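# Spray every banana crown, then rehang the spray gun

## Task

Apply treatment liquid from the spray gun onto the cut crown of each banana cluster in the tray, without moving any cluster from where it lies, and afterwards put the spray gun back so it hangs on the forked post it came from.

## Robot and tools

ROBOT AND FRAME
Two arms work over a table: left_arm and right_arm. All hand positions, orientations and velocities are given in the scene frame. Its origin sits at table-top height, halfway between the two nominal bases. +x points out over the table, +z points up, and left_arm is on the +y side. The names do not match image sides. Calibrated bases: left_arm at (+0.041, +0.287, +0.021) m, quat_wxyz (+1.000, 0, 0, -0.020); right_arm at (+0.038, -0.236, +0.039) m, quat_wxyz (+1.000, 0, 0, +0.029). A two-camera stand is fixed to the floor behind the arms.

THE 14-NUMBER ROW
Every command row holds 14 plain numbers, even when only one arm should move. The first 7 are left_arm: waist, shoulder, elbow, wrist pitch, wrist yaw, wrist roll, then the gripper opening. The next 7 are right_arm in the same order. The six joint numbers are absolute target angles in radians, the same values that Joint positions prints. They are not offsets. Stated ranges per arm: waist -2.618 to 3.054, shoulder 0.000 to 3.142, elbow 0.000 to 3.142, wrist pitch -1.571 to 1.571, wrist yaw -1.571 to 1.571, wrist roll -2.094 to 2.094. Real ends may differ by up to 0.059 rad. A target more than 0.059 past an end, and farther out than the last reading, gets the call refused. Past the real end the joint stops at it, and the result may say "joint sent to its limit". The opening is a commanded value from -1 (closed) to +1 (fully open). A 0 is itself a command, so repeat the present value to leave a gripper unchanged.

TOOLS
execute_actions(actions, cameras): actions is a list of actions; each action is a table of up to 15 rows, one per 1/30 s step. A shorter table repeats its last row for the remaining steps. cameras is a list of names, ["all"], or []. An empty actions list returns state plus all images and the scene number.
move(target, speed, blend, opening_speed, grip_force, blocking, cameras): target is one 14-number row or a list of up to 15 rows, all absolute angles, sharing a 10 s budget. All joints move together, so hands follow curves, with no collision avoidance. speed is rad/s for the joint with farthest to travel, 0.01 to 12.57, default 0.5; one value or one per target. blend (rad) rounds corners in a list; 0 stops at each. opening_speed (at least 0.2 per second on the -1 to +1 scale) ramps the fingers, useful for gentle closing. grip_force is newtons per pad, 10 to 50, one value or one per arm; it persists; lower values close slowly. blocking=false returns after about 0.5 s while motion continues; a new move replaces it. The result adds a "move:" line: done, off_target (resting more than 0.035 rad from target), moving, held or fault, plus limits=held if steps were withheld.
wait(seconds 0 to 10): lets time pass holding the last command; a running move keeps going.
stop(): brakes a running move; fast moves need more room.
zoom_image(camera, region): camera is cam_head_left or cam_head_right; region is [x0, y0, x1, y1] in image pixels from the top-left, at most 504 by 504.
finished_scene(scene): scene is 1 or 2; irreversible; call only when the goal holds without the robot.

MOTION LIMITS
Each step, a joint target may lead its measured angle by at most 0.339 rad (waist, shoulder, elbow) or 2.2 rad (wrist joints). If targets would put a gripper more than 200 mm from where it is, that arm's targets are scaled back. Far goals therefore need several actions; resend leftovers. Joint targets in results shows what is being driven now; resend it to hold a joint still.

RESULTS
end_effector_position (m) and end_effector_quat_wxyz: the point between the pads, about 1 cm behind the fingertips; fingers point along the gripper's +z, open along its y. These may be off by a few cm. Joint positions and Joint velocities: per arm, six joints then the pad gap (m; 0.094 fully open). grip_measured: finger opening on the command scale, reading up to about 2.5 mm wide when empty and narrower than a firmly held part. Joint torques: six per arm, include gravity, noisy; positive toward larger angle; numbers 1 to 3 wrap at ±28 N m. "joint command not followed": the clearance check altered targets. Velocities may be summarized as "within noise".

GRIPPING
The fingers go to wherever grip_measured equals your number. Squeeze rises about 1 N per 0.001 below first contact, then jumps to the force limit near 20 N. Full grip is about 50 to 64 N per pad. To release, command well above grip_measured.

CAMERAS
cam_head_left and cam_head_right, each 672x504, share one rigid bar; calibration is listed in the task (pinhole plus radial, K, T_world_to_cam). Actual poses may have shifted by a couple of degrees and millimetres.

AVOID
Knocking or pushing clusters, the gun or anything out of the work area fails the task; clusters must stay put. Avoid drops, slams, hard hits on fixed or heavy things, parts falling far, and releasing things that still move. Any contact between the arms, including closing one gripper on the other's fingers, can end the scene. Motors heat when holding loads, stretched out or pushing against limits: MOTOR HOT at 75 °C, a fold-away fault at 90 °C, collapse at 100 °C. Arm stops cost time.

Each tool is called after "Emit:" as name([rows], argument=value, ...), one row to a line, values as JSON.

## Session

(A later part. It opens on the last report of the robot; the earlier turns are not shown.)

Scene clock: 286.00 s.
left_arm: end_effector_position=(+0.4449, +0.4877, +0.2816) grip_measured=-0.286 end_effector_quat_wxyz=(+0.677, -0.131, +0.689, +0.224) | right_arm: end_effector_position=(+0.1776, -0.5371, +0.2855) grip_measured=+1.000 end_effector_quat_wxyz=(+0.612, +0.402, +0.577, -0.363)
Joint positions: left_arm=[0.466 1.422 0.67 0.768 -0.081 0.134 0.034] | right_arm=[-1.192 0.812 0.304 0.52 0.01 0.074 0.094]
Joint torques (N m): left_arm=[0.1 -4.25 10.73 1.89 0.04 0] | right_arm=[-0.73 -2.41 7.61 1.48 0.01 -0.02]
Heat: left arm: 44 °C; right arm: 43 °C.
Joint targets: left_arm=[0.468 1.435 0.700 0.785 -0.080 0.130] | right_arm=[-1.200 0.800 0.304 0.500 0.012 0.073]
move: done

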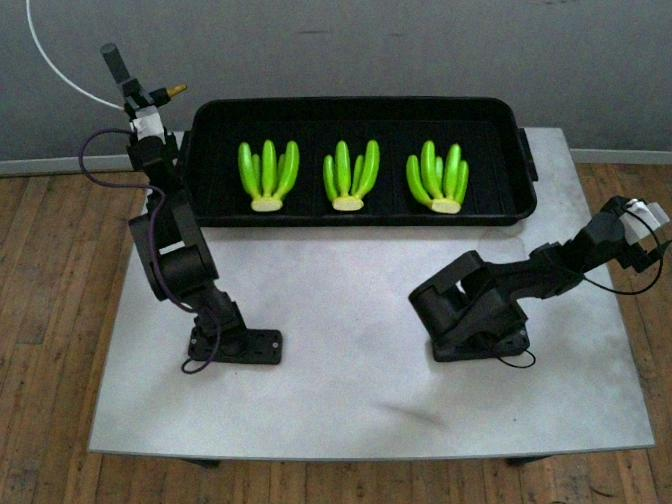

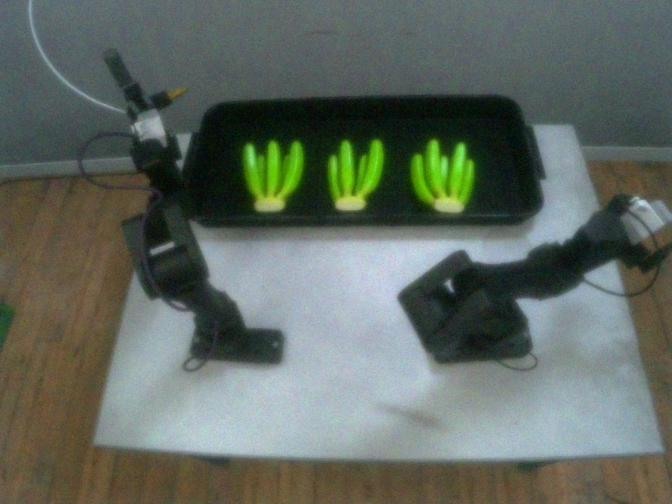

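Emit:
move([
  [0.468,1.415,0.70,0.765,-0.08,0.13,-1,-1.2,0.8,0.304,0.5,0.012,0.073,1],
  [0.455,1.25,0.60,0.69,-0.09,0.13,-1,-1.2,0.8,0.304,0.5,0.012,0.073,1],
], speed=0.15, cameras=["all"])

Emit:
zoom_image(camera="cam_head_left", region=[100, 70, 200, 180])

Scene clock: 297.23 s.
left_arm: end_effector_position=(+0.4211, +0.4750, +0.2805) grip_measured=-0.287 end_effector_quat_wxyz=(+0.662, -0.130, +0.704, +0.221) | right_arm: end_effector_position=(+0.1776, -0.5371, +0.2855) grip_measured=+1.000 end_effector_quat_wxyz=(+0.612, +0.402, +0.577, -0.363)
Joint positions: left_arm=[0.462 1.282 0.608 0.648 -0.081 0.138 0.034] | right_arm=[-1.192 0.812 0.304 0.52 0.01 0.074 0.094]
Joint torques (N m): left_arm=[-0.77 -7.02 7.34 2.12 -0.12 -0.06] | right_arm=[-0.51 -2.28 7.56 1.47 0 0.04]
Heat: left arm: 44 °C; right arm: 43 °C.
Joint targets: left_arm=[0.455 1.250 0.600 0.690 -0.090 0.130] | right_arm=[-1.200 0.800 0.304 0.500 0.012 0.073]
move: off_target (left_arm); left_arm: the wrist pitch is farthest, 0.042 rad from its target

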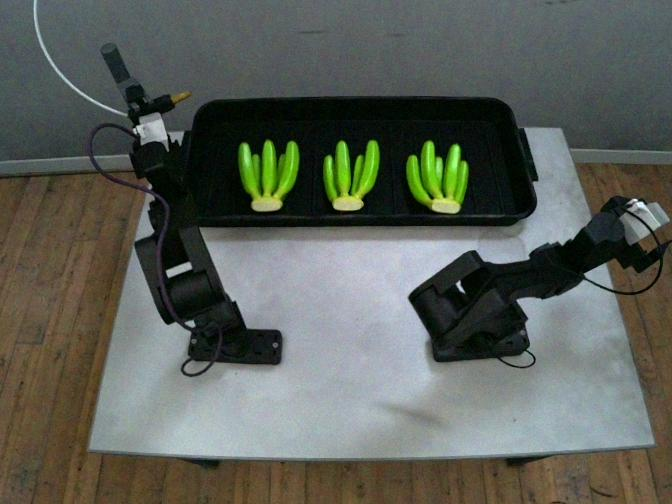

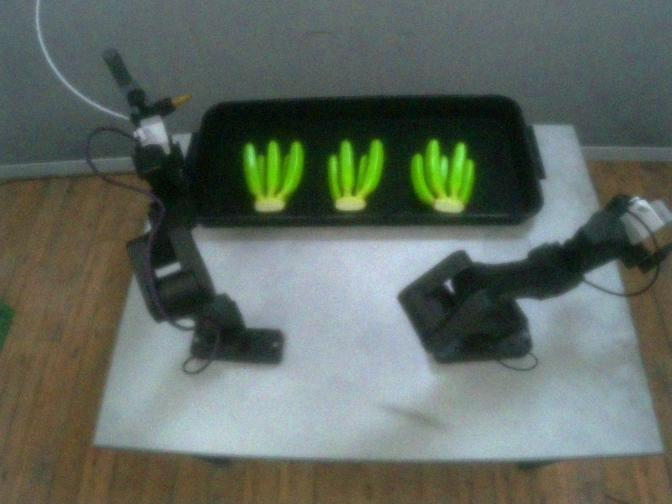

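Scaled by 4.582 from the camera's 672x504 image, which has a finer 960x720 frame.

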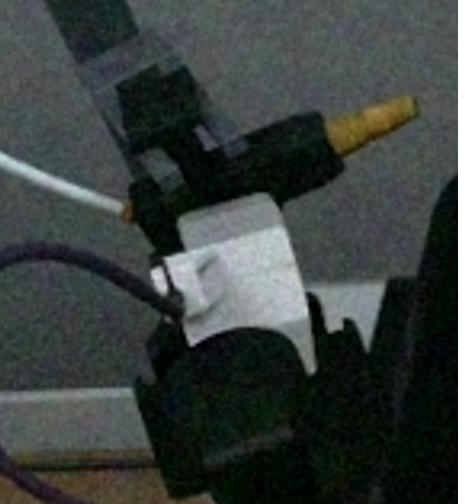

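Emit:
move([
  [0.455,1.23,0.61,0.67,-0.09,0.13,-1,-1.2,0.8,0.304,0.5,0.012,0.073,1],
  [0.438,0.915,0.49,0.47,-0.12,0.13,-1,-1.2,0.8,0.304,0.5,0.012,0.073,1],
], speed=0.2, cameras=["all"])

Emit:
zoom_image(camera="cam_head_left", region=[100, 70, 220, 190])

Scene clock: 310.03 s.
left_arm: end_effector_position=(+0.3671, +0.4437, +0.2983) grip_measured=-0.296 end_effector_quat_wxyz=(+0.665, -0.119, +0.703, +0.221) | right_arm: end_effector_position=(+0.1776, -0.5371, +0.2855) grip_measured=+1.000 end_effector_quat_wxyz=(+0.612, +0.402, +0.577, -0.363)
Joint positions: left_arm=[0.442 0.941 0.499 0.425 -0.086 0.151 0.033] | right_arm=[-1.192 0.812 0.304 0.52 0.01 0.074 0.094]
Joint torques (N m): left_arm=[-0.36 -3.95 7.73 2.15 -0.43 -0.17] | right_arm=[-0.77 -2.24 7.53 1.45 0 -0.02]
Heat: left arm: 46 °C; right arm: 43 °C.
Joint targets: left_arm=[0.438 0.915 0.490 0.470 -0.120 0.130] | right_arm=[-1.200 0.800 0.304 0.500 0.012 0.073]
move: off_target (left_arm); left_arm: the wrist pitch is farthest, 0.045 rad from its target

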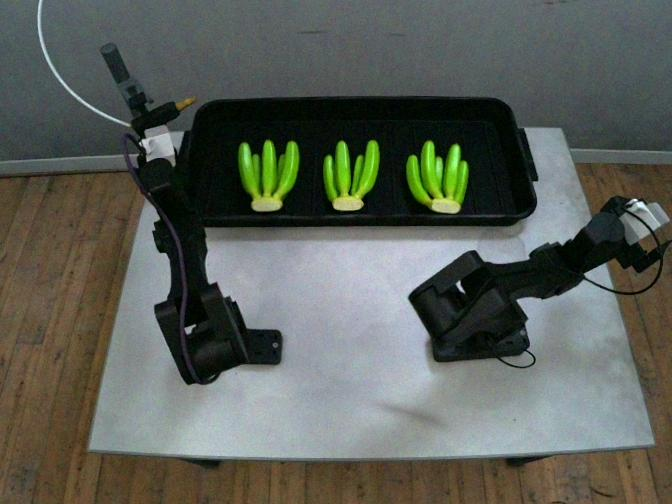

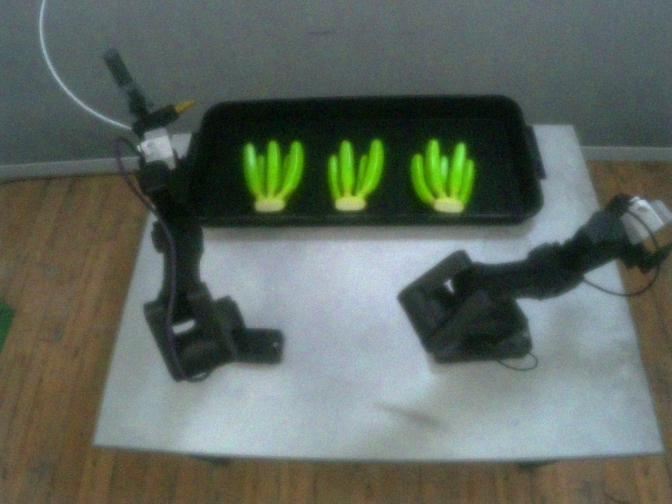

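Scaled by 4.200 from the camera's 672x504 image, which has a finer 960x720 frame.

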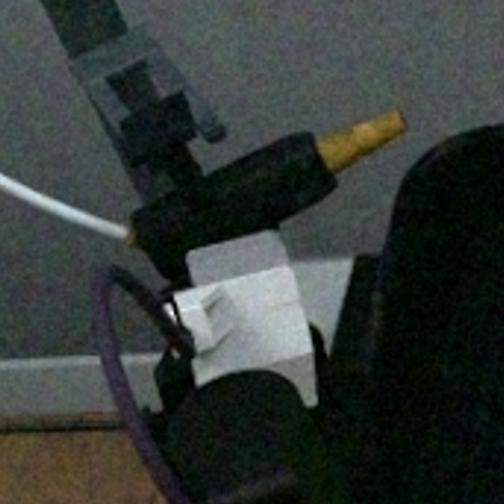

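Emit:
move([
  [0.37,0.50,0.44,0.11,-0.18,0.15,-1,-1.2,0.8,0.304,0.5,0.012,0.073,1],
  [0.2,0.75,0.55,0.3,0.0,0.9,-1,-1.2,0.8,0.304,0.5,0.012,0.073,1],
  [0.12,1.066,0.44,0.67,0.0,1.7,-1,-1.2,0.8,0.304,0.5,0.012,0.073,1],
], speed=[0.35,0.6,0.6], blend=[0.05,0.05,0], cameras=["all"])

Emit:
zoom_image(camera="cam_head_left", region=[160, 70, 360, 270])

Emit:
zoom_image(camera="cam_head_right", region=[160, 70, 360, 270])

Scene clock: 354.70 s.
left_arm: end_effector_position=(+0.4164, +0.3258, +0.2736) grip_measured=-0.296 end_effector_quat_wxyz=(+0.426, +0.514, +0.493, +0.559) | right_arm: end_effector_position=(+0.1776, -0.5371, +0.2855) grip_measured=+1.000 end_effector_quat_wxyz=(+0.612, +0.402, +0.577, -0.363)
Joint positions: left_arm=[0.128 1.068 0.445 0.61 -0.025 1.726 0.033] | right_arm=[-1.192 0.812 0.304 0.52 0.01 0.074 0.094]
Joint torques (N m): left_arm=[-0.81 -2.81 7.73 2.32 0.29 -0.21] | right_arm=[-0.72 -2.44 7.68 1.42 0.02 -0.01]
Motor temperatures (°C): left_arm=[27 32 33 49 27 26 28] | right_arm=[28 27 41 43 29 24 29]
Heat: left arm: 49 °C; right arm: 43 °C.
Joint targets: left_arm=[0.120 1.066 0.440 0.670 0.000 1.700] | right_arm=[-1.200 0.800 0.304 0.500 0.012 0.073]
move: off_target (left_arm); left_arm: the wrist pitch is farthest, 0.060 rad from its target

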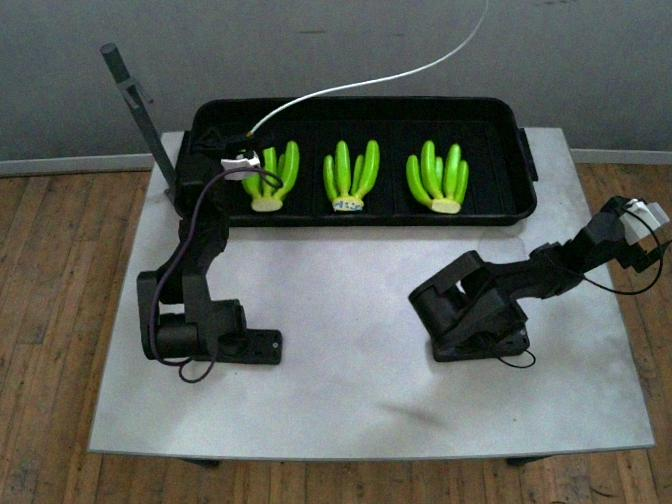

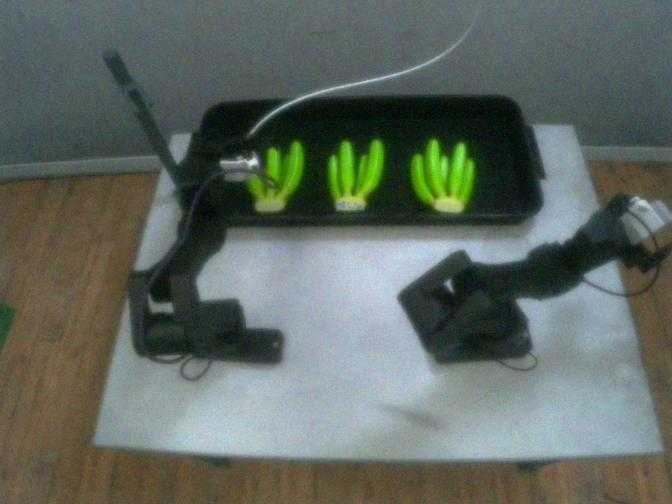

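Scaled by 2.520 from the camera's 672x504 image, which has a finer 960x720 frame.

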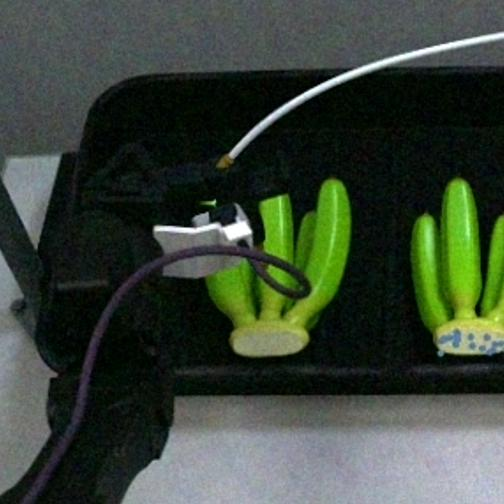

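Scaled by 2.520 from the camera's 672x504 image, which has a finer 960x720 frame.

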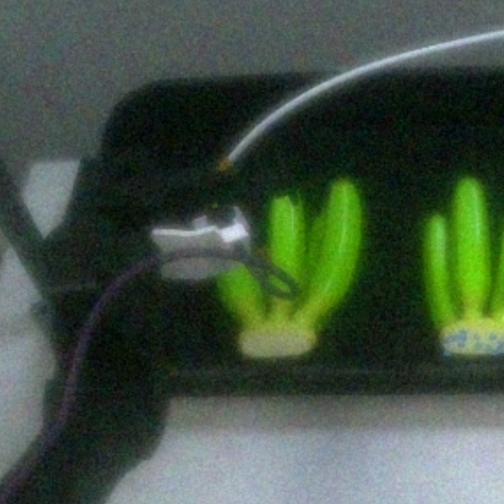

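Emit:
move(target=[0.12,1.236,0.54,0.76,0.0,1.7,-1,-1.2,0.8,0.304,0.5,0.012,0.073,1], speed=0.2, cameras=["all"])

Emit:
zoom_image(camera="cam_head_left", region=[160, 70, 360, 270])

Scene clock: 365.60 s.
left_arm: end_effector_position=(+0.4440, +0.3282, +0.2600) grip_measured=-0.296 end_effector_quat_wxyz=(+0.420, +0.520, +0.498, +0.553) | right_arm: end_effector_position=(+0.1776, -0.5371, +0.2855) grip_measured=+1.000 end_effector_quat_wxyz=(+0.612, +0.402, +0.577, -0.363)
Joint positions: left_arm=[0.128 1.234 0.498 0.7 -0.025 1.727 0.033] | right_arm=[-1.192 0.812 0.304 0.52 0.01 0.074 0.094]
Joint torques (N m): left_arm=[-0.73 -3.6 12.05 2.3 0.3 -0.24] | right_arm=[-0.69 -2.15 7.58 1.47 0 0]
Heat: left arm: 49 °C; right arm: 43 °C.
Joint targets: left_arm=[0.120 1.236 0.540 0.760 0.000 1.700] | right_arm=[-1.200 0.800 0.304 0.500 0.012 0.073]
move: off_target (left_arm); left_arm: the wrist pitch is farthest, 0.060 rad from its target

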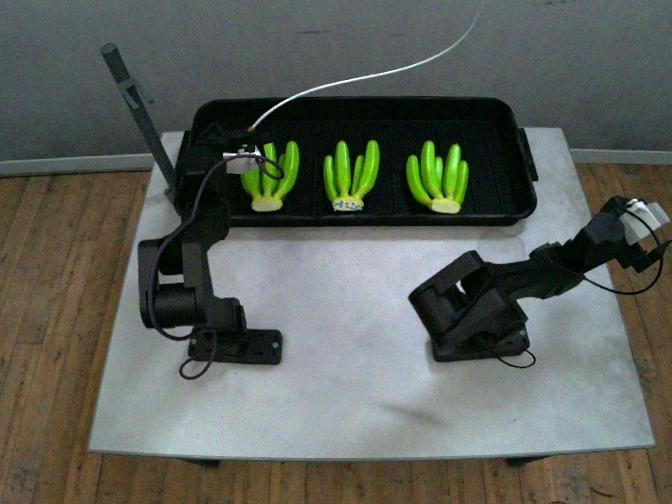

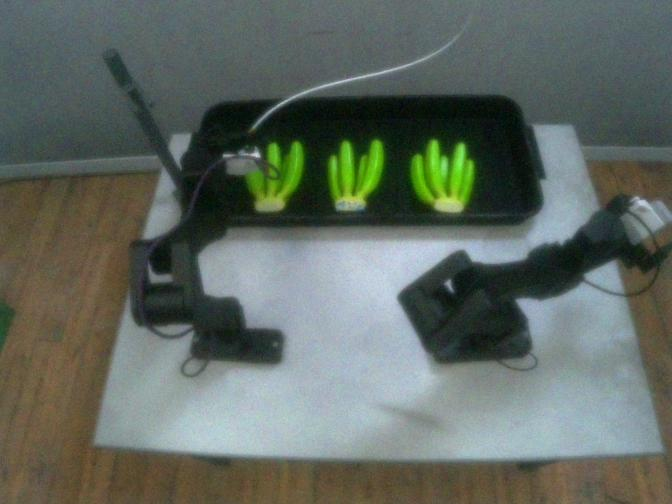

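Scaled by 2.520 from the camera's 672x504 image, which has a finer 960x720 frame.

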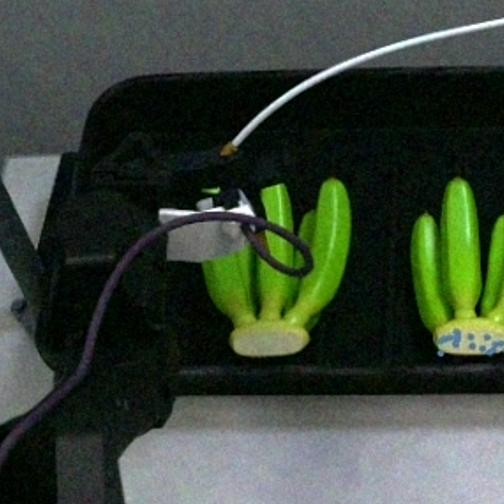

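Emit:
move([
  [0.12,1.066,0.44,0.67,0.0,1.7,-1,-1.2,0.8,0.304,0.5,0.012,0.073,1],
  [0.12,0.80,0.32,0.54,0.0,1.7,-1,-1.2,0.8,0.304,0.5,0.012,0.073,1],
], speed=0.2, blend=[0.05,0], cameras=["all"])

Emit:
zoom_image(camera="cam_head_left", region=[160, 70, 360, 270])

Scene clock: 399.27 s.
left_arm: end_effector_position=(+0.3743, +0.3220, +0.2714) grip_measured=-0.296 end_effector_quat_wxyz=(+0.429, +0.509, +0.488, +0.564) | right_arm: end_effector_position=(+0.1776, -0.5371, +0.2855) grip_measured=+1.000 end_effector_quat_wxyz=(+0.612, +0.402, +0.577, -0.363)
Joint positions: left_arm=[0.128 0.822 0.328 0.5 -0.025 1.728 0.033] | right_arm=[-1.192 0.812 0.304 0.52 0.01 0.074 0.094]
Joint torques (N m): left_arm=[-0.76 -2.77 7.65 2.11 0.29 -0.22] | right_arm=[-0.51 -2.21 7.62 1.47 0 -0.02]
Heat: left arm: 50 °C; right arm: 43 °C.
Joint targets: left_arm=[0.120 0.800 0.320 0.540 0.000 1.700] | right_arm=[-1.200 0.800 0.304 0.500 0.012 0.073]
move: off_target (left_arm); left_arm: the wrist pitch is farthest, 0.040 rad from its target

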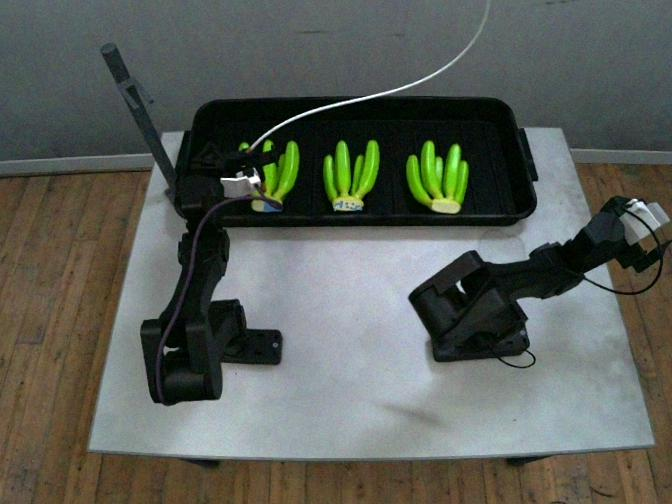

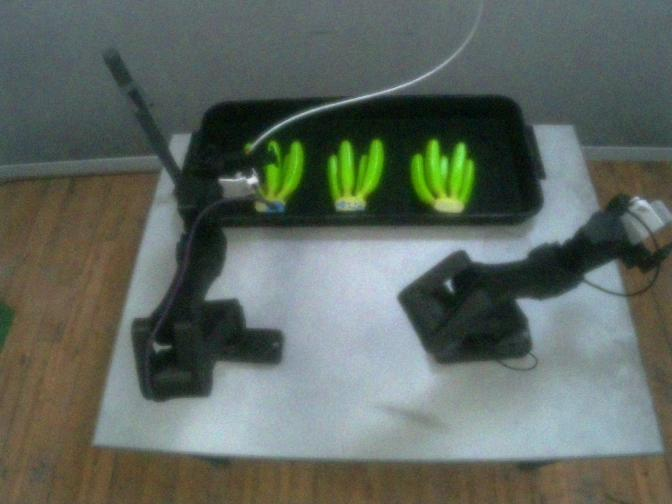

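Scaled by 2.520 from the camera's 672x504 image, which has a finer 960x720 frame.

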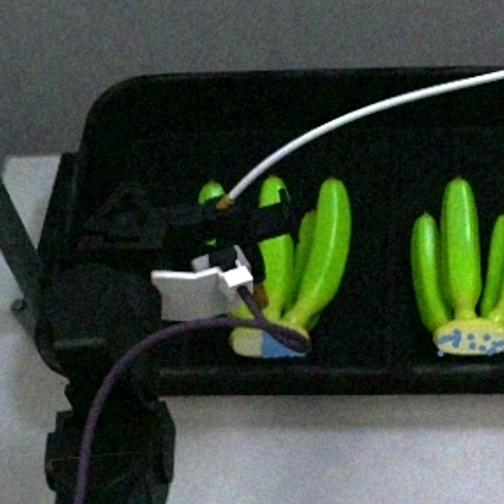

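Emit:
move([
  [0.20,0.80,0.32,0.54,0.07,1.7,-1,-1.2,0.8,0.304,0.5,0.012,0.073,1],
  [0.20,0.76,0.30,0.52,0.07,1.7,-1,-1.2,0.8,0.304,0.5,0.012,0.073,1],
  [0.13,0.76,0.30,0.52,0.0,1.7,-1,-1.2,0.8,0.304,0.5,0.012,0.073,1],
], speed=0.12, cameras=["all"])

Emit:
zoom_image(camera="cam_head_left", region=[230, 130, 370, 230])

Scene clock: 410.13 s.
left_arm: end_effector_position=(+0.3680, +0.3198, +0.2692) grip_measured=-0.296 end_effector_quat_wxyz=(+0.434, +0.513, +0.483, +0.561) | right_arm: end_effector_position=(+0.1776, -0.5371, +0.2855) grip_measured=+1.000 end_effector_quat_wxyz=(+0.612, +0.402, +0.577, -0.363)
Joint positions: left_arm=[0.137 0.782 0.308 0.481 0.002 1.728 0.033] | right_arm=[-1.192 0.812 0.304 0.52 0.01 0.074 0.094]
Joint torques (N m): left_arm=[-0.65 -2.56 7.69 2.1 -0.02 -0.23] | right_arm=[-0.5 -2.33 7.71 1.5 0.02 -0.04]
Heat: left arm: 48 °C; right arm: 43 °C.
Joint targets: left_arm=[0.130 0.760 0.300 0.520 0.000 1.700] | right_arm=[-1.200 0.800 0.304 0.500 0.012 0.073]
move: off_target (left_arm); left_arm: the wrist pitch is farthest, 0.039 rad from its target

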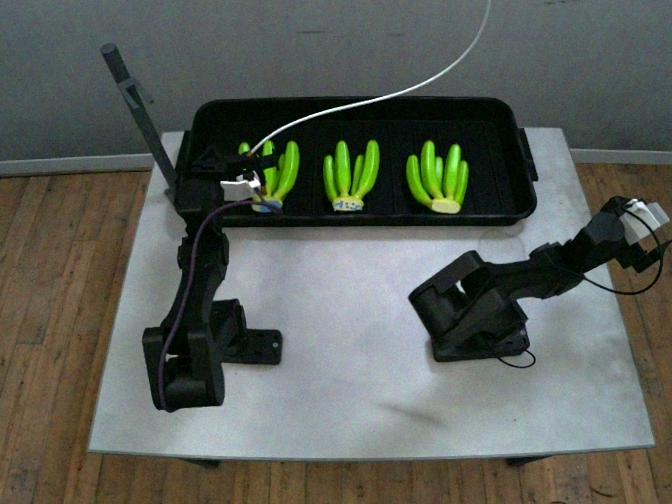

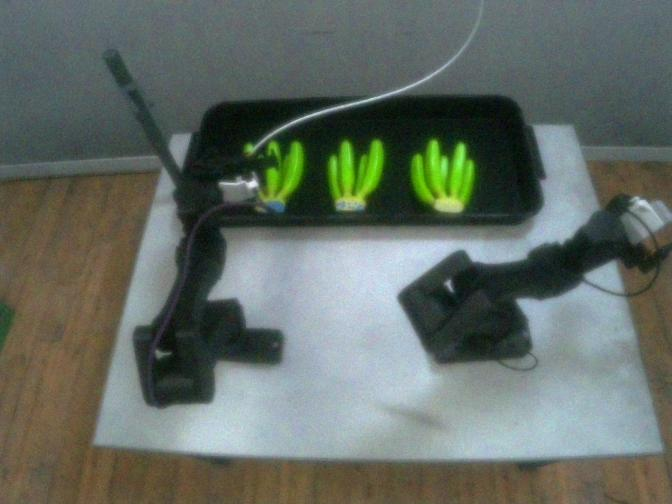

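Scaled by 3.600 from the camera's 672x504 image, which has a finer 960x720 frame.

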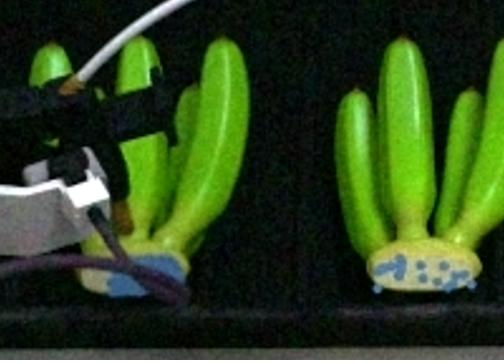

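Emit:
move([
  [0.27,0.76,0.30,0.52,0.12,1.7,-1,-1.2,0.8,0.304,0.5,0.012,0.073,1],
  [0.27,0.86,0.345,0.56,0.12,1.7,-1,-1.2,0.8,0.304,0.5,0.012,0.073,1],
  [0.13,0.84,0.34,0.55,0.0,1.7,-1,-1.2,0.8,0.304,0.5,0.012,0.073,1],
], speed=0.12, cameras=["all"])

Emit:
zoom_image(camera="cam_head_left", region=[230, 130, 370, 230])

Scene clock: 420.67 s.
left_arm: end_effector_position=(+0.3777, +0.3209, +0.2496) grip_measured=-0.296 end_effector_quat_wxyz=(+0.421, +0.528, +0.497, +0.545) | right_arm: end_effector_position=(+0.1776, -0.5371, +0.2855) grip_measured=+1.000 end_effector_quat_wxyz=(+0.612, +0.402, +0.577, -0.363)
Joint positions: left_arm=[0.137 0.863 0.308 0.504 0.001 1.728 0.033] | right_arm=[-1.192 0.812 0.304 0.52 0.01 0.074 0.094]
Joint torques (N m): left_arm=[-0.39 -3.04 11.54 2.16 0.01 -0.27] | right_arm=[-0.69 -2.35 7.47 1.48 -0.01 0.05]
Heat: left arm: 48 °C; right arm: 43 °C.
Joint targets: left_arm=[0.130 0.840 0.340 0.550 0.000 1.700] | right_arm=[-1.200 0.800 0.304 0.500 0.012 0.073]
move: off_target (left_arm); left_arm: the wrist pitch is farthest, 0.046 rad from its target

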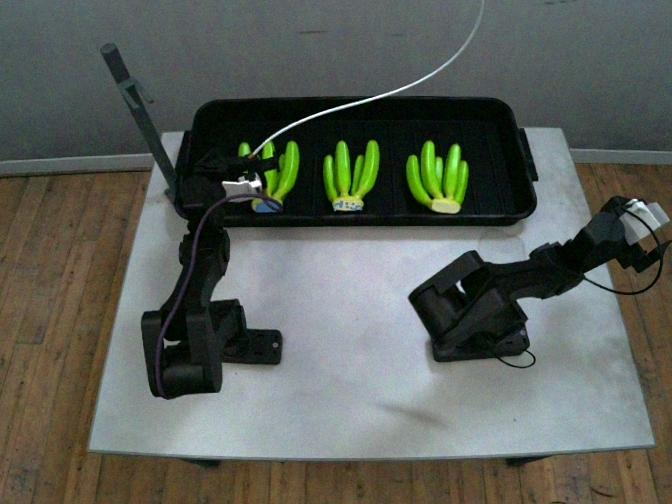

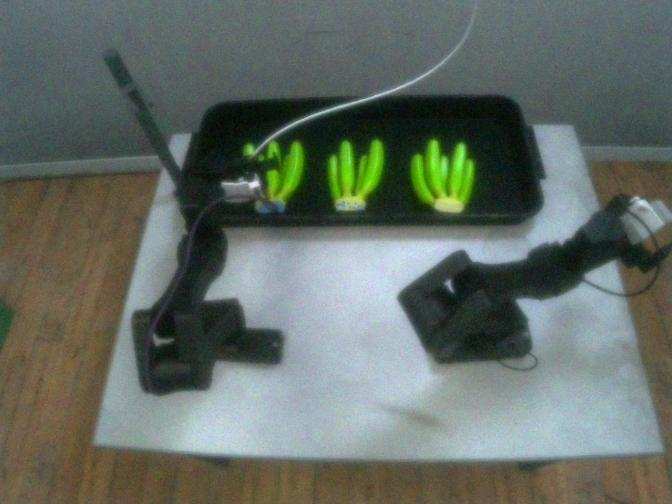

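Scaled by 3.600 from the camera's 672x504 image, which has a finer 960x720 frame.

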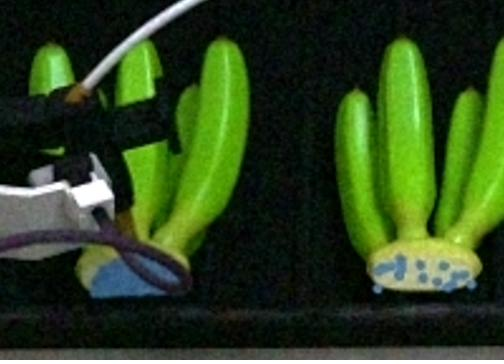

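Emit:
move([
  [0.29,0.86,0.335,0.56,0.12,1.7,-1,-1.2,0.8,0.304,0.5,0.012,0.073,1],
  [0.29,0.96,0.385,0.61,0.12,1.7,-1,-1.2,0.8,0.304,0.5,0.012,0.073,1],
  [0.22,0.96,0.385,0.61,0.1,1.7,-1,-1.2,0.8,0.304,0.5,0.012,0.073,1],
  [-0.23,1.28,0.565,0.77,0.0,1.7,-1,-1.2,0.8,0.304,0.5,0.012,0.073,1],
  [-0.36,1.28,0.565,0.77,0.0,1.7,-1,-1.2,0.8,0.304,0.5,0.012,0.073,1],
], speed=[0.15,0.15,0.15,0.4,0.12], blend=[0,0.02,0.02,0.02,0], cameras=["all"])

Emit:
zoom_image(camera="cam_head_left", region=[230, 130, 370, 230])

Scene clock: 445.50 s.
left_arm: end_effector_position=(+0.4235, +0.1293, +0.2569) grip_measured=-0.296 end_effector_quat_wxyz=(+0.543, +0.631, +0.353, +0.428) | right_arm: end_effector_position=(+0.1776, -0.5371, +0.2855) grip_measured=+1.000 end_effector_quat_wxyz=(+0.612, +0.402, +0.577, -0.363)
Joint positions: left_arm=[-0.354 1.278 0.523 0.71 -0.001 1.728 0.033] | right_arm=[-1.192 0.812 0.304 0.52 0.01 0.074 0.094]
Joint torques (N m): left_arm=[-0.54 -3.9 12.12 2.3 -0.01 -0.27] | right_arm=[-0.62 -2.28 7.51 1.47 0.03 0]
Heat: left arm: 47 °C; right arm: 43 °C.
Joint targets: left_arm=[-0.360 1.280 0.565 0.770 0.000 1.700] | right_arm=[-1.200 0.800 0.304 0.500 0.012 0.073]
move: off_target (left_arm); left_arm: the wrist pitch is farthest, 0.060 rad from its target

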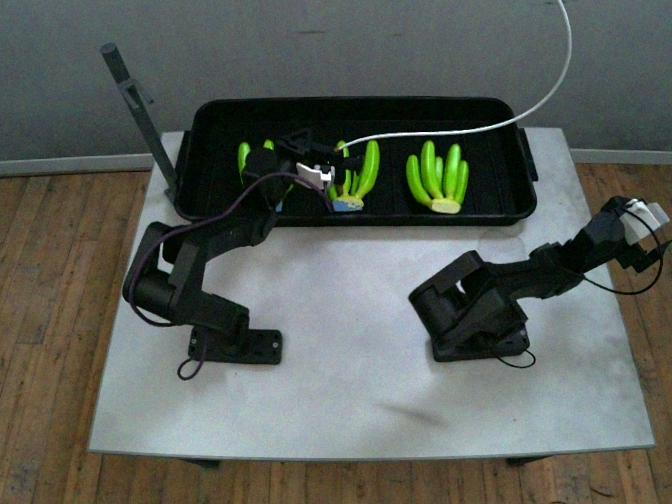

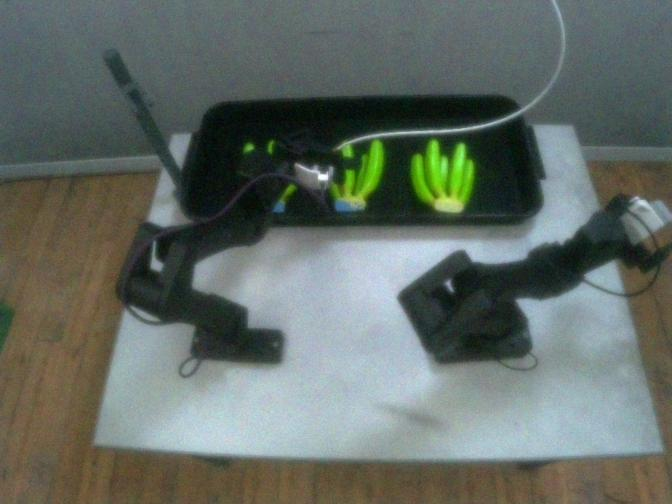

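Scaled by 3.600 from the camera's 672x504 image, which has a finer 960x720 frame.

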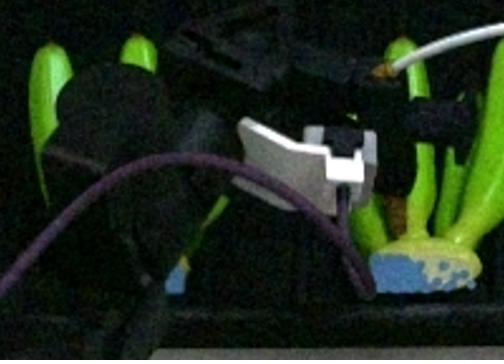

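Emit:
move([
  [-0.46,1.28,0.565,0.77,0.0,1.7,-1,-1.2,0.8,0.304,0.5,0.012,0.073,1],
  [-0.46,1.37,0.615,0.81,0.0,1.7,-1,-1.2,0.8,0.304,0.5,0.012,0.073,1],
  [-0.32,1.37,0.615,0.81,0.0,1.7,-1,-1.2,0.8,0.304,0.5,0.012,0.073,1],
  [-0.32,1.28,0.565,0.77,0.0,1.7,-1,-1.2,0.8,0.304,0.5,0.012,0.073,1],
  [-0.60,1.80,1.07,0.77,0.0,1.7,-1,-1.2,0.8,0.304,0.5,0.012,0.073,1],
  [-0.74,1.80,1.07,0.77,0.0,1.7,-1,-1.2,0.8,0.304,0.5,0.012,0.073,1],
], speed=[0.15,0.15,0.15,0.15,0.5,0.15], blend=[0.02,0.02,0.02,0.02,0.02,0], cameras=["all"])

Emit:
zoom_image(camera="cam_head_left", region=[230, 130, 480, 230])

Scene clock: 462.03 s.
left_arm: end_effector_position=(+0.4323, -0.0951, +0.2603) grip_measured=-0.296 end_effector_quat_wxyz=(+0.614, +0.685, +0.227, +0.319) | right_arm: end_effector_position=(+0.1776, -0.5371, +0.2855) grip_measured=+1.000 end_effector_quat_wxyz=(+0.612, +0.402, +0.577, -0.363)
Joint positions: left_arm=[-0.737 1.794 1.027 0.725 -0.005 1.729 0.033] | right_arm=[-1.192 0.812 0.304 0.52 0.01 0.074 0.094]
Joint torques (N m): left_arm=[-0.14 -8.23 12.04 2.18 0.05 -0.26] | right_arm=[-0.68 -2.29 7.73 1.43 0 -0.02]
Heat: left arm: 48 °C; right arm: 43 °C.
Joint targets: left_arm=[-0.740 1.800 1.070 0.770 0.000 1.700] | right_arm=[-1.200 0.800 0.304 0.500 0.012 0.073]
move: off_target (left_arm); left_arm: the wrist pitch is farthest, 0.045 rad from its target

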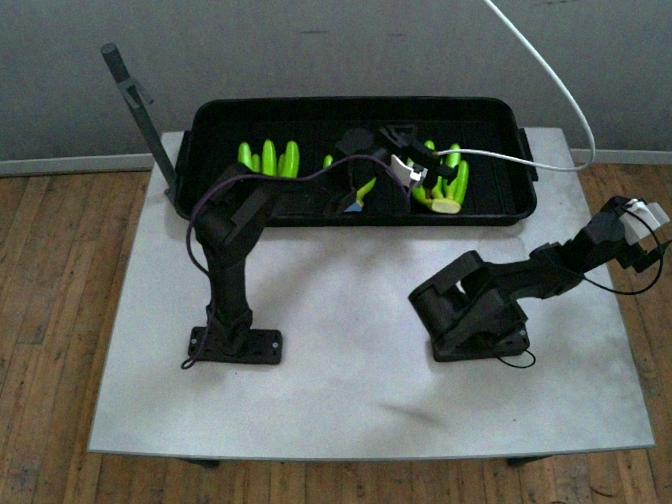

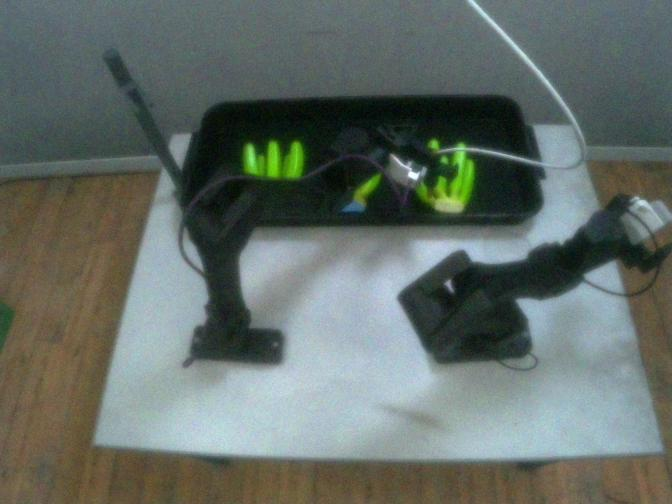

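Scaled by 2.016 from the camera's 672x504 image, which has a finer 960x720 frame.

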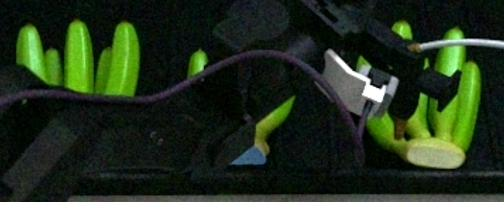

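Emit:
move([
  [-0.765,1.86,1.105,0.795,0.0,1.7,-1,-1.2,0.8,0.304,0.5,0.012,0.073,1],
  [-0.84,2.02,1.20,0.86,0.0,1.7,-1,-1.2,0.8,0.304,0.5,0.012,0.073,1],
  [-0.80,2.06,1.225,0.875,0.0,1.7,-1,-1.2,0.8,0.304,0.5,0.012,0.073,1],
  [-0.73,1.91,1.135,0.815,0.0,1.7,-1,-1.2,0.8,0.304,0.5,0.012,0.073,1],
], speed=0.15, blend=[0.02,0.02,0.02,0], cameras=["all"])

Emit:
zoom_image(camera="cam_head_left", region=[330, 130, 480, 230])

Scene clock: 476.13 s.
left_arm: end_effector_position=(+0.4593, -0.1181, +0.2370) grip_measured=-0.296 end_effector_quat_wxyz=(+0.615, +0.683, +0.229, +0.319) | right_arm: end_effector_position=(+0.1776, -0.5371, +0.2855) grip_measured=+1.000 end_effector_quat_wxyz=(+0.612, +0.402, +0.577, -0.363)
Joint positions: left_arm=[-0.732 1.96 1.144 0.777 -0.002 1.726 0.033] | right_arm=[-1.192 0.812 0.304 0.52 0.01 0.074 0.094]
Joint torques (N m): left_arm=[0.23 -14.24 6.78 2.07 0.02 -0.24] | right_arm=[-0.79 -2.58 7.58 1.47 0.01 0]
Heat: left arm: 49 °C; right arm: 43 °C.
Joint targets: left_arm=[-0.730 1.910 1.135 0.815 0.000 1.700] | right_arm=[-1.200 0.800 0.304 0.500 0.012 0.073]
move: off_target (left_arm); left_arm: the shoulder is farthest, 0.050 rad from its target

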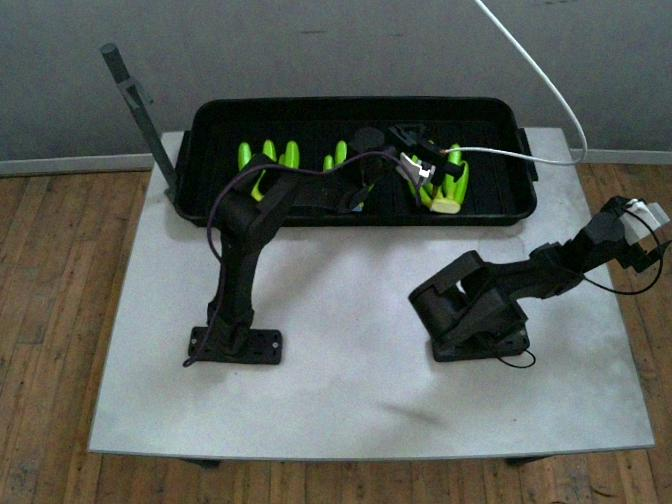

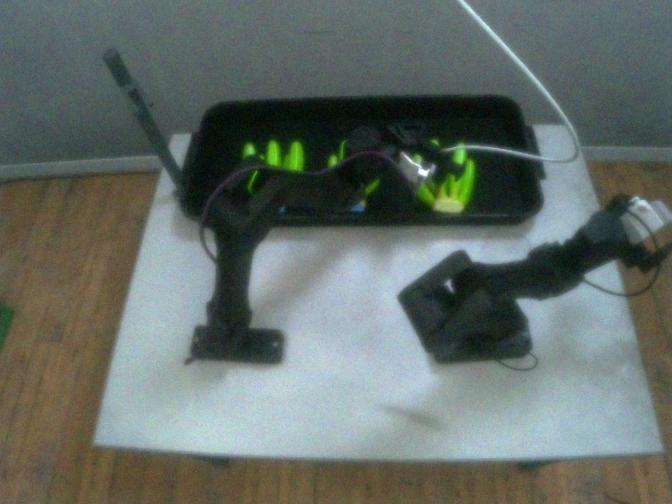

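Scaled by 3.360 from the camera's 672x504 image, which has a finer 960x720 frame.

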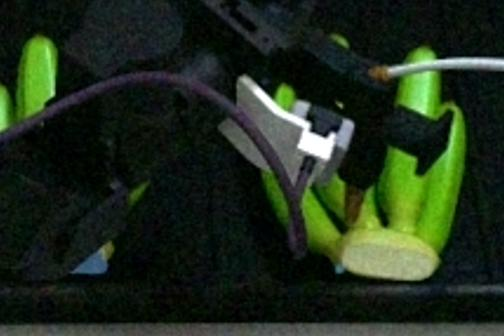

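Emit:
move([
  [-0.765,1.98,1.17,0.83,0.0,1.7,-1,-1.2,0.8,0.304,0.5,0.012,0.073,1],
  [-0.795,2.0,1.19,0.83,0.0,1.7,-1,-1.2,0.8,0.304,0.5,0.012,0.073,1],
  [-0.82,1.95,1.16,0.81,0.0,1.7,-1,-1.2,0.8,0.304,0.5,0.012,0.073,1],
  [-0.78,1.9,1.12,0.80,0.0,1.7,-1,-1.2,0.8,0.304,0.5,0.012,0.073,1],
], speed=0.1, cameras=["all"])

Emit:
zoom_image(camera="cam_head_left", region=[330, 130, 480, 230])

Scene clock: 492.07 s.
left_arm: end_effector_position=(+0.4358, -0.1364, +0.2324) grip_measured=-0.296 end_effector_quat_wxyz=(+0.617, +0.695, +0.213, +0.301) | right_arm: end_effector_position=(+0.1776, -0.5371, +0.2855) grip_measured=+1.000 end_effector_quat_wxyz=(+0.612, +0.402, +0.577, -0.363)
Joint positions: left_arm=[-0.783 1.949 1.129 0.762 -0.003 1.727 0.033] | right_arm=[-1.192 0.812 0.304 0.52 0.01 0.074 0.094]
Joint torques (N m): left_arm=[0.49 -14.11 6.82 2.1 0.04 -0.26] | right_arm=[-0.69 -2.35 7.46 1.47 -0.05 -0.03]
Heat: left arm: 48 °C; right arm: 43 °C.
Joint targets: left_arm=[-0.780 1.900 1.120 0.800 0.000 1.700] | right_arm=[-1.200 0.800 0.304 0.500 0.012 0.073]
move: off_target (left_arm); left_arm: the shoulder is farthest, 0.049 rad from its target

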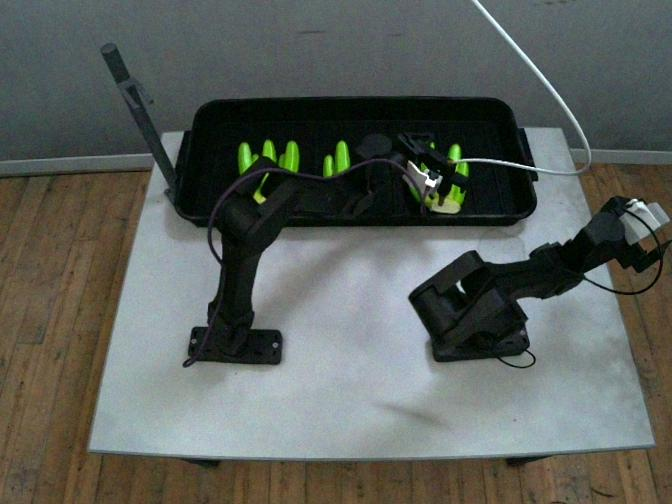

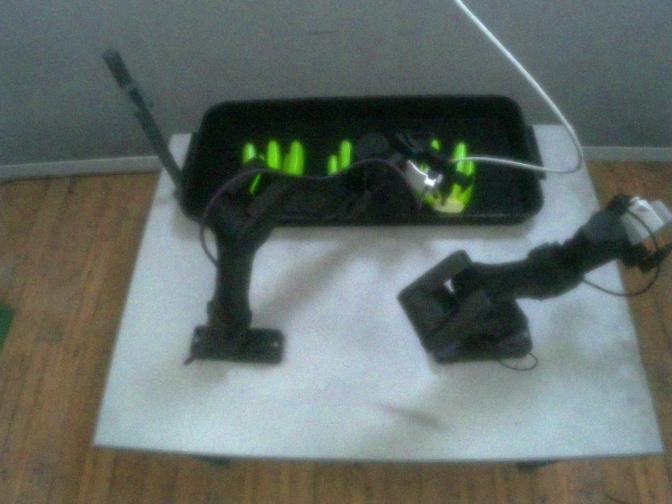

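Scaled by 3.360 from the camera's 672x504 image, which has a finer 960x720 frame.

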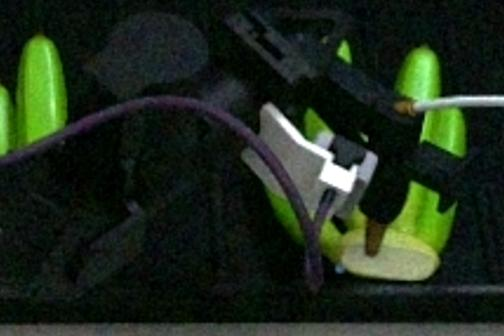

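Emit:
move([
  [-0.71,2.06,1.22,0.85,0.0,1.7,-1,-1.2,0.8,0.304,0.5,0.012,0.073,1],
  [-0.757,2.12,1.25,0.87,0.0,1.7,-1,-1.2,0.8,0.304,0.5,0.012,0.073,1],
  [-0.80,2.19,1.295,0.89,0.0,1.7,-1,-1.2,0.8,0.304,0.5,0.012,0.073,1],
  [-0.757,2.12,1.25,0.87,0.0,1.7,-1,-1.2,0.8,0.304,0.5,0.012,0.073,1],
], speed=0.1, cameras=["all"])

Emit:
zoom_image(camera="cam_head_left", region=[330, 130, 480, 230])

Scene clock: 509.90 s.
left_arm: end_effector_position=(+0.4744, -0.1536, +0.2157) grip_measured=-0.298 end_effector_quat_wxyz=(+0.639, +0.661, +0.227, +0.321) | right_arm: end_effector_position=(+0.1776, -0.5371, +0.2855) grip_measured=+1.000 end_effector_quat_wxyz=(+0.612, +0.402, +0.577, -0.363)
Joint positions: left_arm=[-0.764 2.153 1.272 0.905 -0.03 1.706 0.033] | right_arm=[-1.192 0.812 0.304 0.52 0.01 0.074 0.094]
Joint torques (N m): left_arm=[0.72 -14.08 5.38 1.4 0.37 -0.02] | right_arm=[-0.76 -2.3 7.56 1.43 -0.02 0.02]
Motor temperatures (°C): left_arm=[27 40 34 49 26 26 30] | right_arm=[27 26 42 43 29 24 29]
Heat: left arm: 49 °C; right arm: 43 °C.
Joint targets: left_arm=[-0.757 2.120 1.250 0.870 0.000 1.700] | right_arm=[-1.200 0.800 0.304 0.500 0.012 0.073]
move: done

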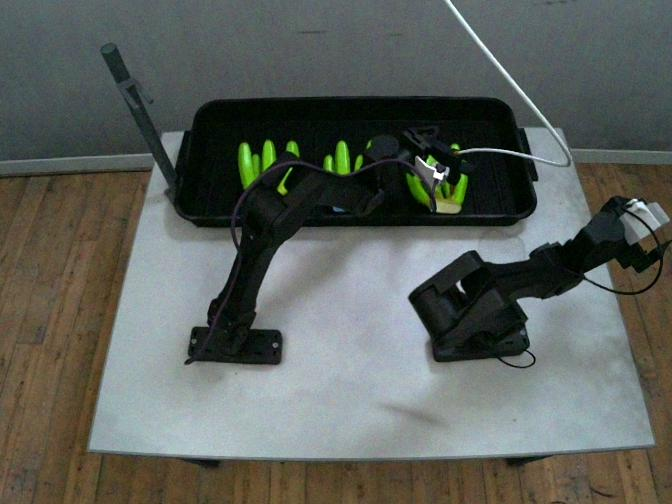

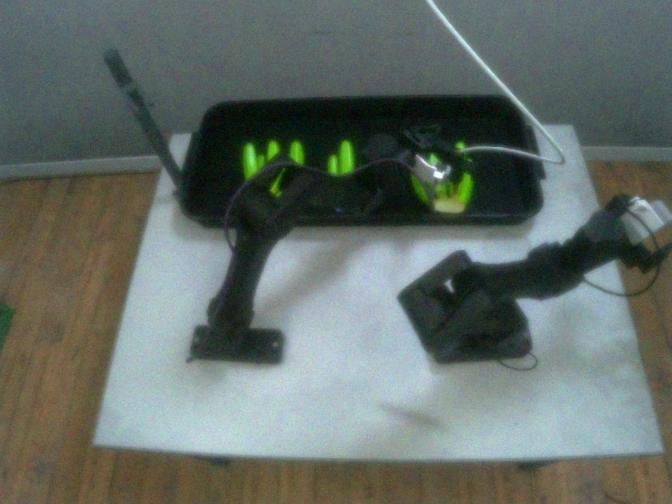

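Scaled by 3.360 from the camera's 672x504 image, which has a finer 960x720 frame.

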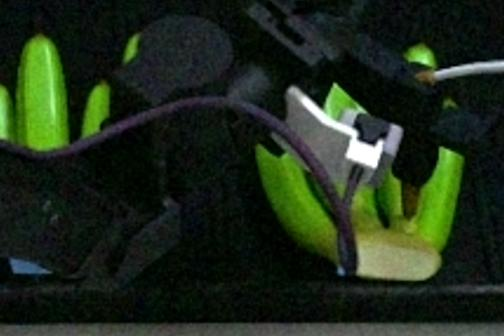

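Emit:
move([
  [-0.757,2.02,1.30,0.80,-0.0,1.7,-1,-1.2,0.8,0.304,0.5,0.012,0.073,1],
  [-0.906,1.80,1.03,0.83,-0.556,1.7,-1,-1.2,0.8,0.304,0.5,0.012,0.073,1],
], speed=0.25, cameras=["all"])

Emit:
zoom_image(camera="cam_head_left", region=[330, 130, 480, 230])

Scene clock: 532.50 s.
left_arm: end_effector_position=(+0.4298, -0.0837, +0.2460) grip_measured=-0.299 end_effector_quat_wxyz=(+0.538, +0.633, +0.346, +0.436) | right_arm: end_effector_position=(+0.1776, -0.5371, +0.2855) grip_measured=+1.000 end_effector_quat_wxyz=(+0.612, +0.402, +0.577, -0.363)
Joint positions: left_arm=[-0.9 1.85 1.037 0.765 -0.549 1.727 0.033] | right_arm=[-1.192 0.812 0.304 0.52 0.01 0.074 0.094]
Joint torques (N m): left_arm=[-0.59 -13.26 6.93 2.25 -0.08 -0.24] | right_arm=[-0.75 -2.35 7.51 1.46 0 -0.01]
Motor temperatures (°C): left_arm=[27 47 33 47 26 26 30] | right_arm=[27 26 42 43 29 24 29]
Heat: left arm: 47 °C; right arm: 43 °C.
Joint targets: left_arm=[-0.906 1.800 1.030 0.830 -0.556 1.700] | right_arm=[-1.200 0.800 0.304 0.500 0.012 0.073]
move: off_target (left_arm); left_arm: the wrist pitch is farthest, 0.065 rad from its target

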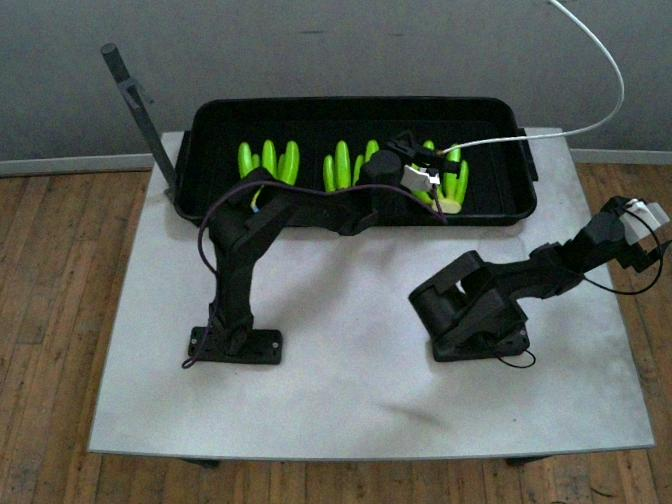

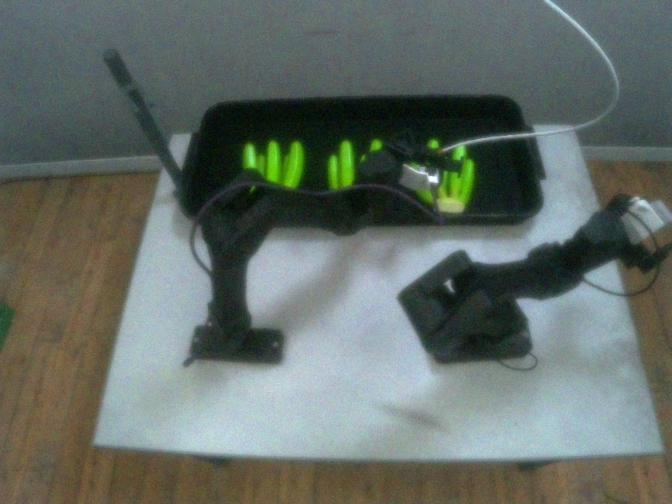

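Scaled by 3.360 from the camera's 672x504 image, which has a finer 960x720 frame.

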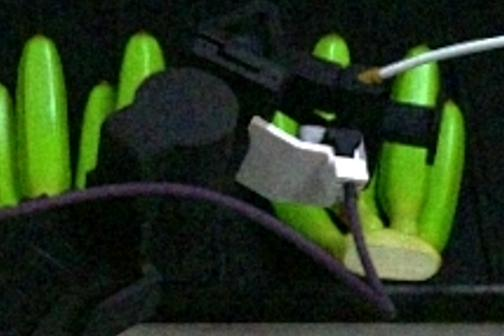

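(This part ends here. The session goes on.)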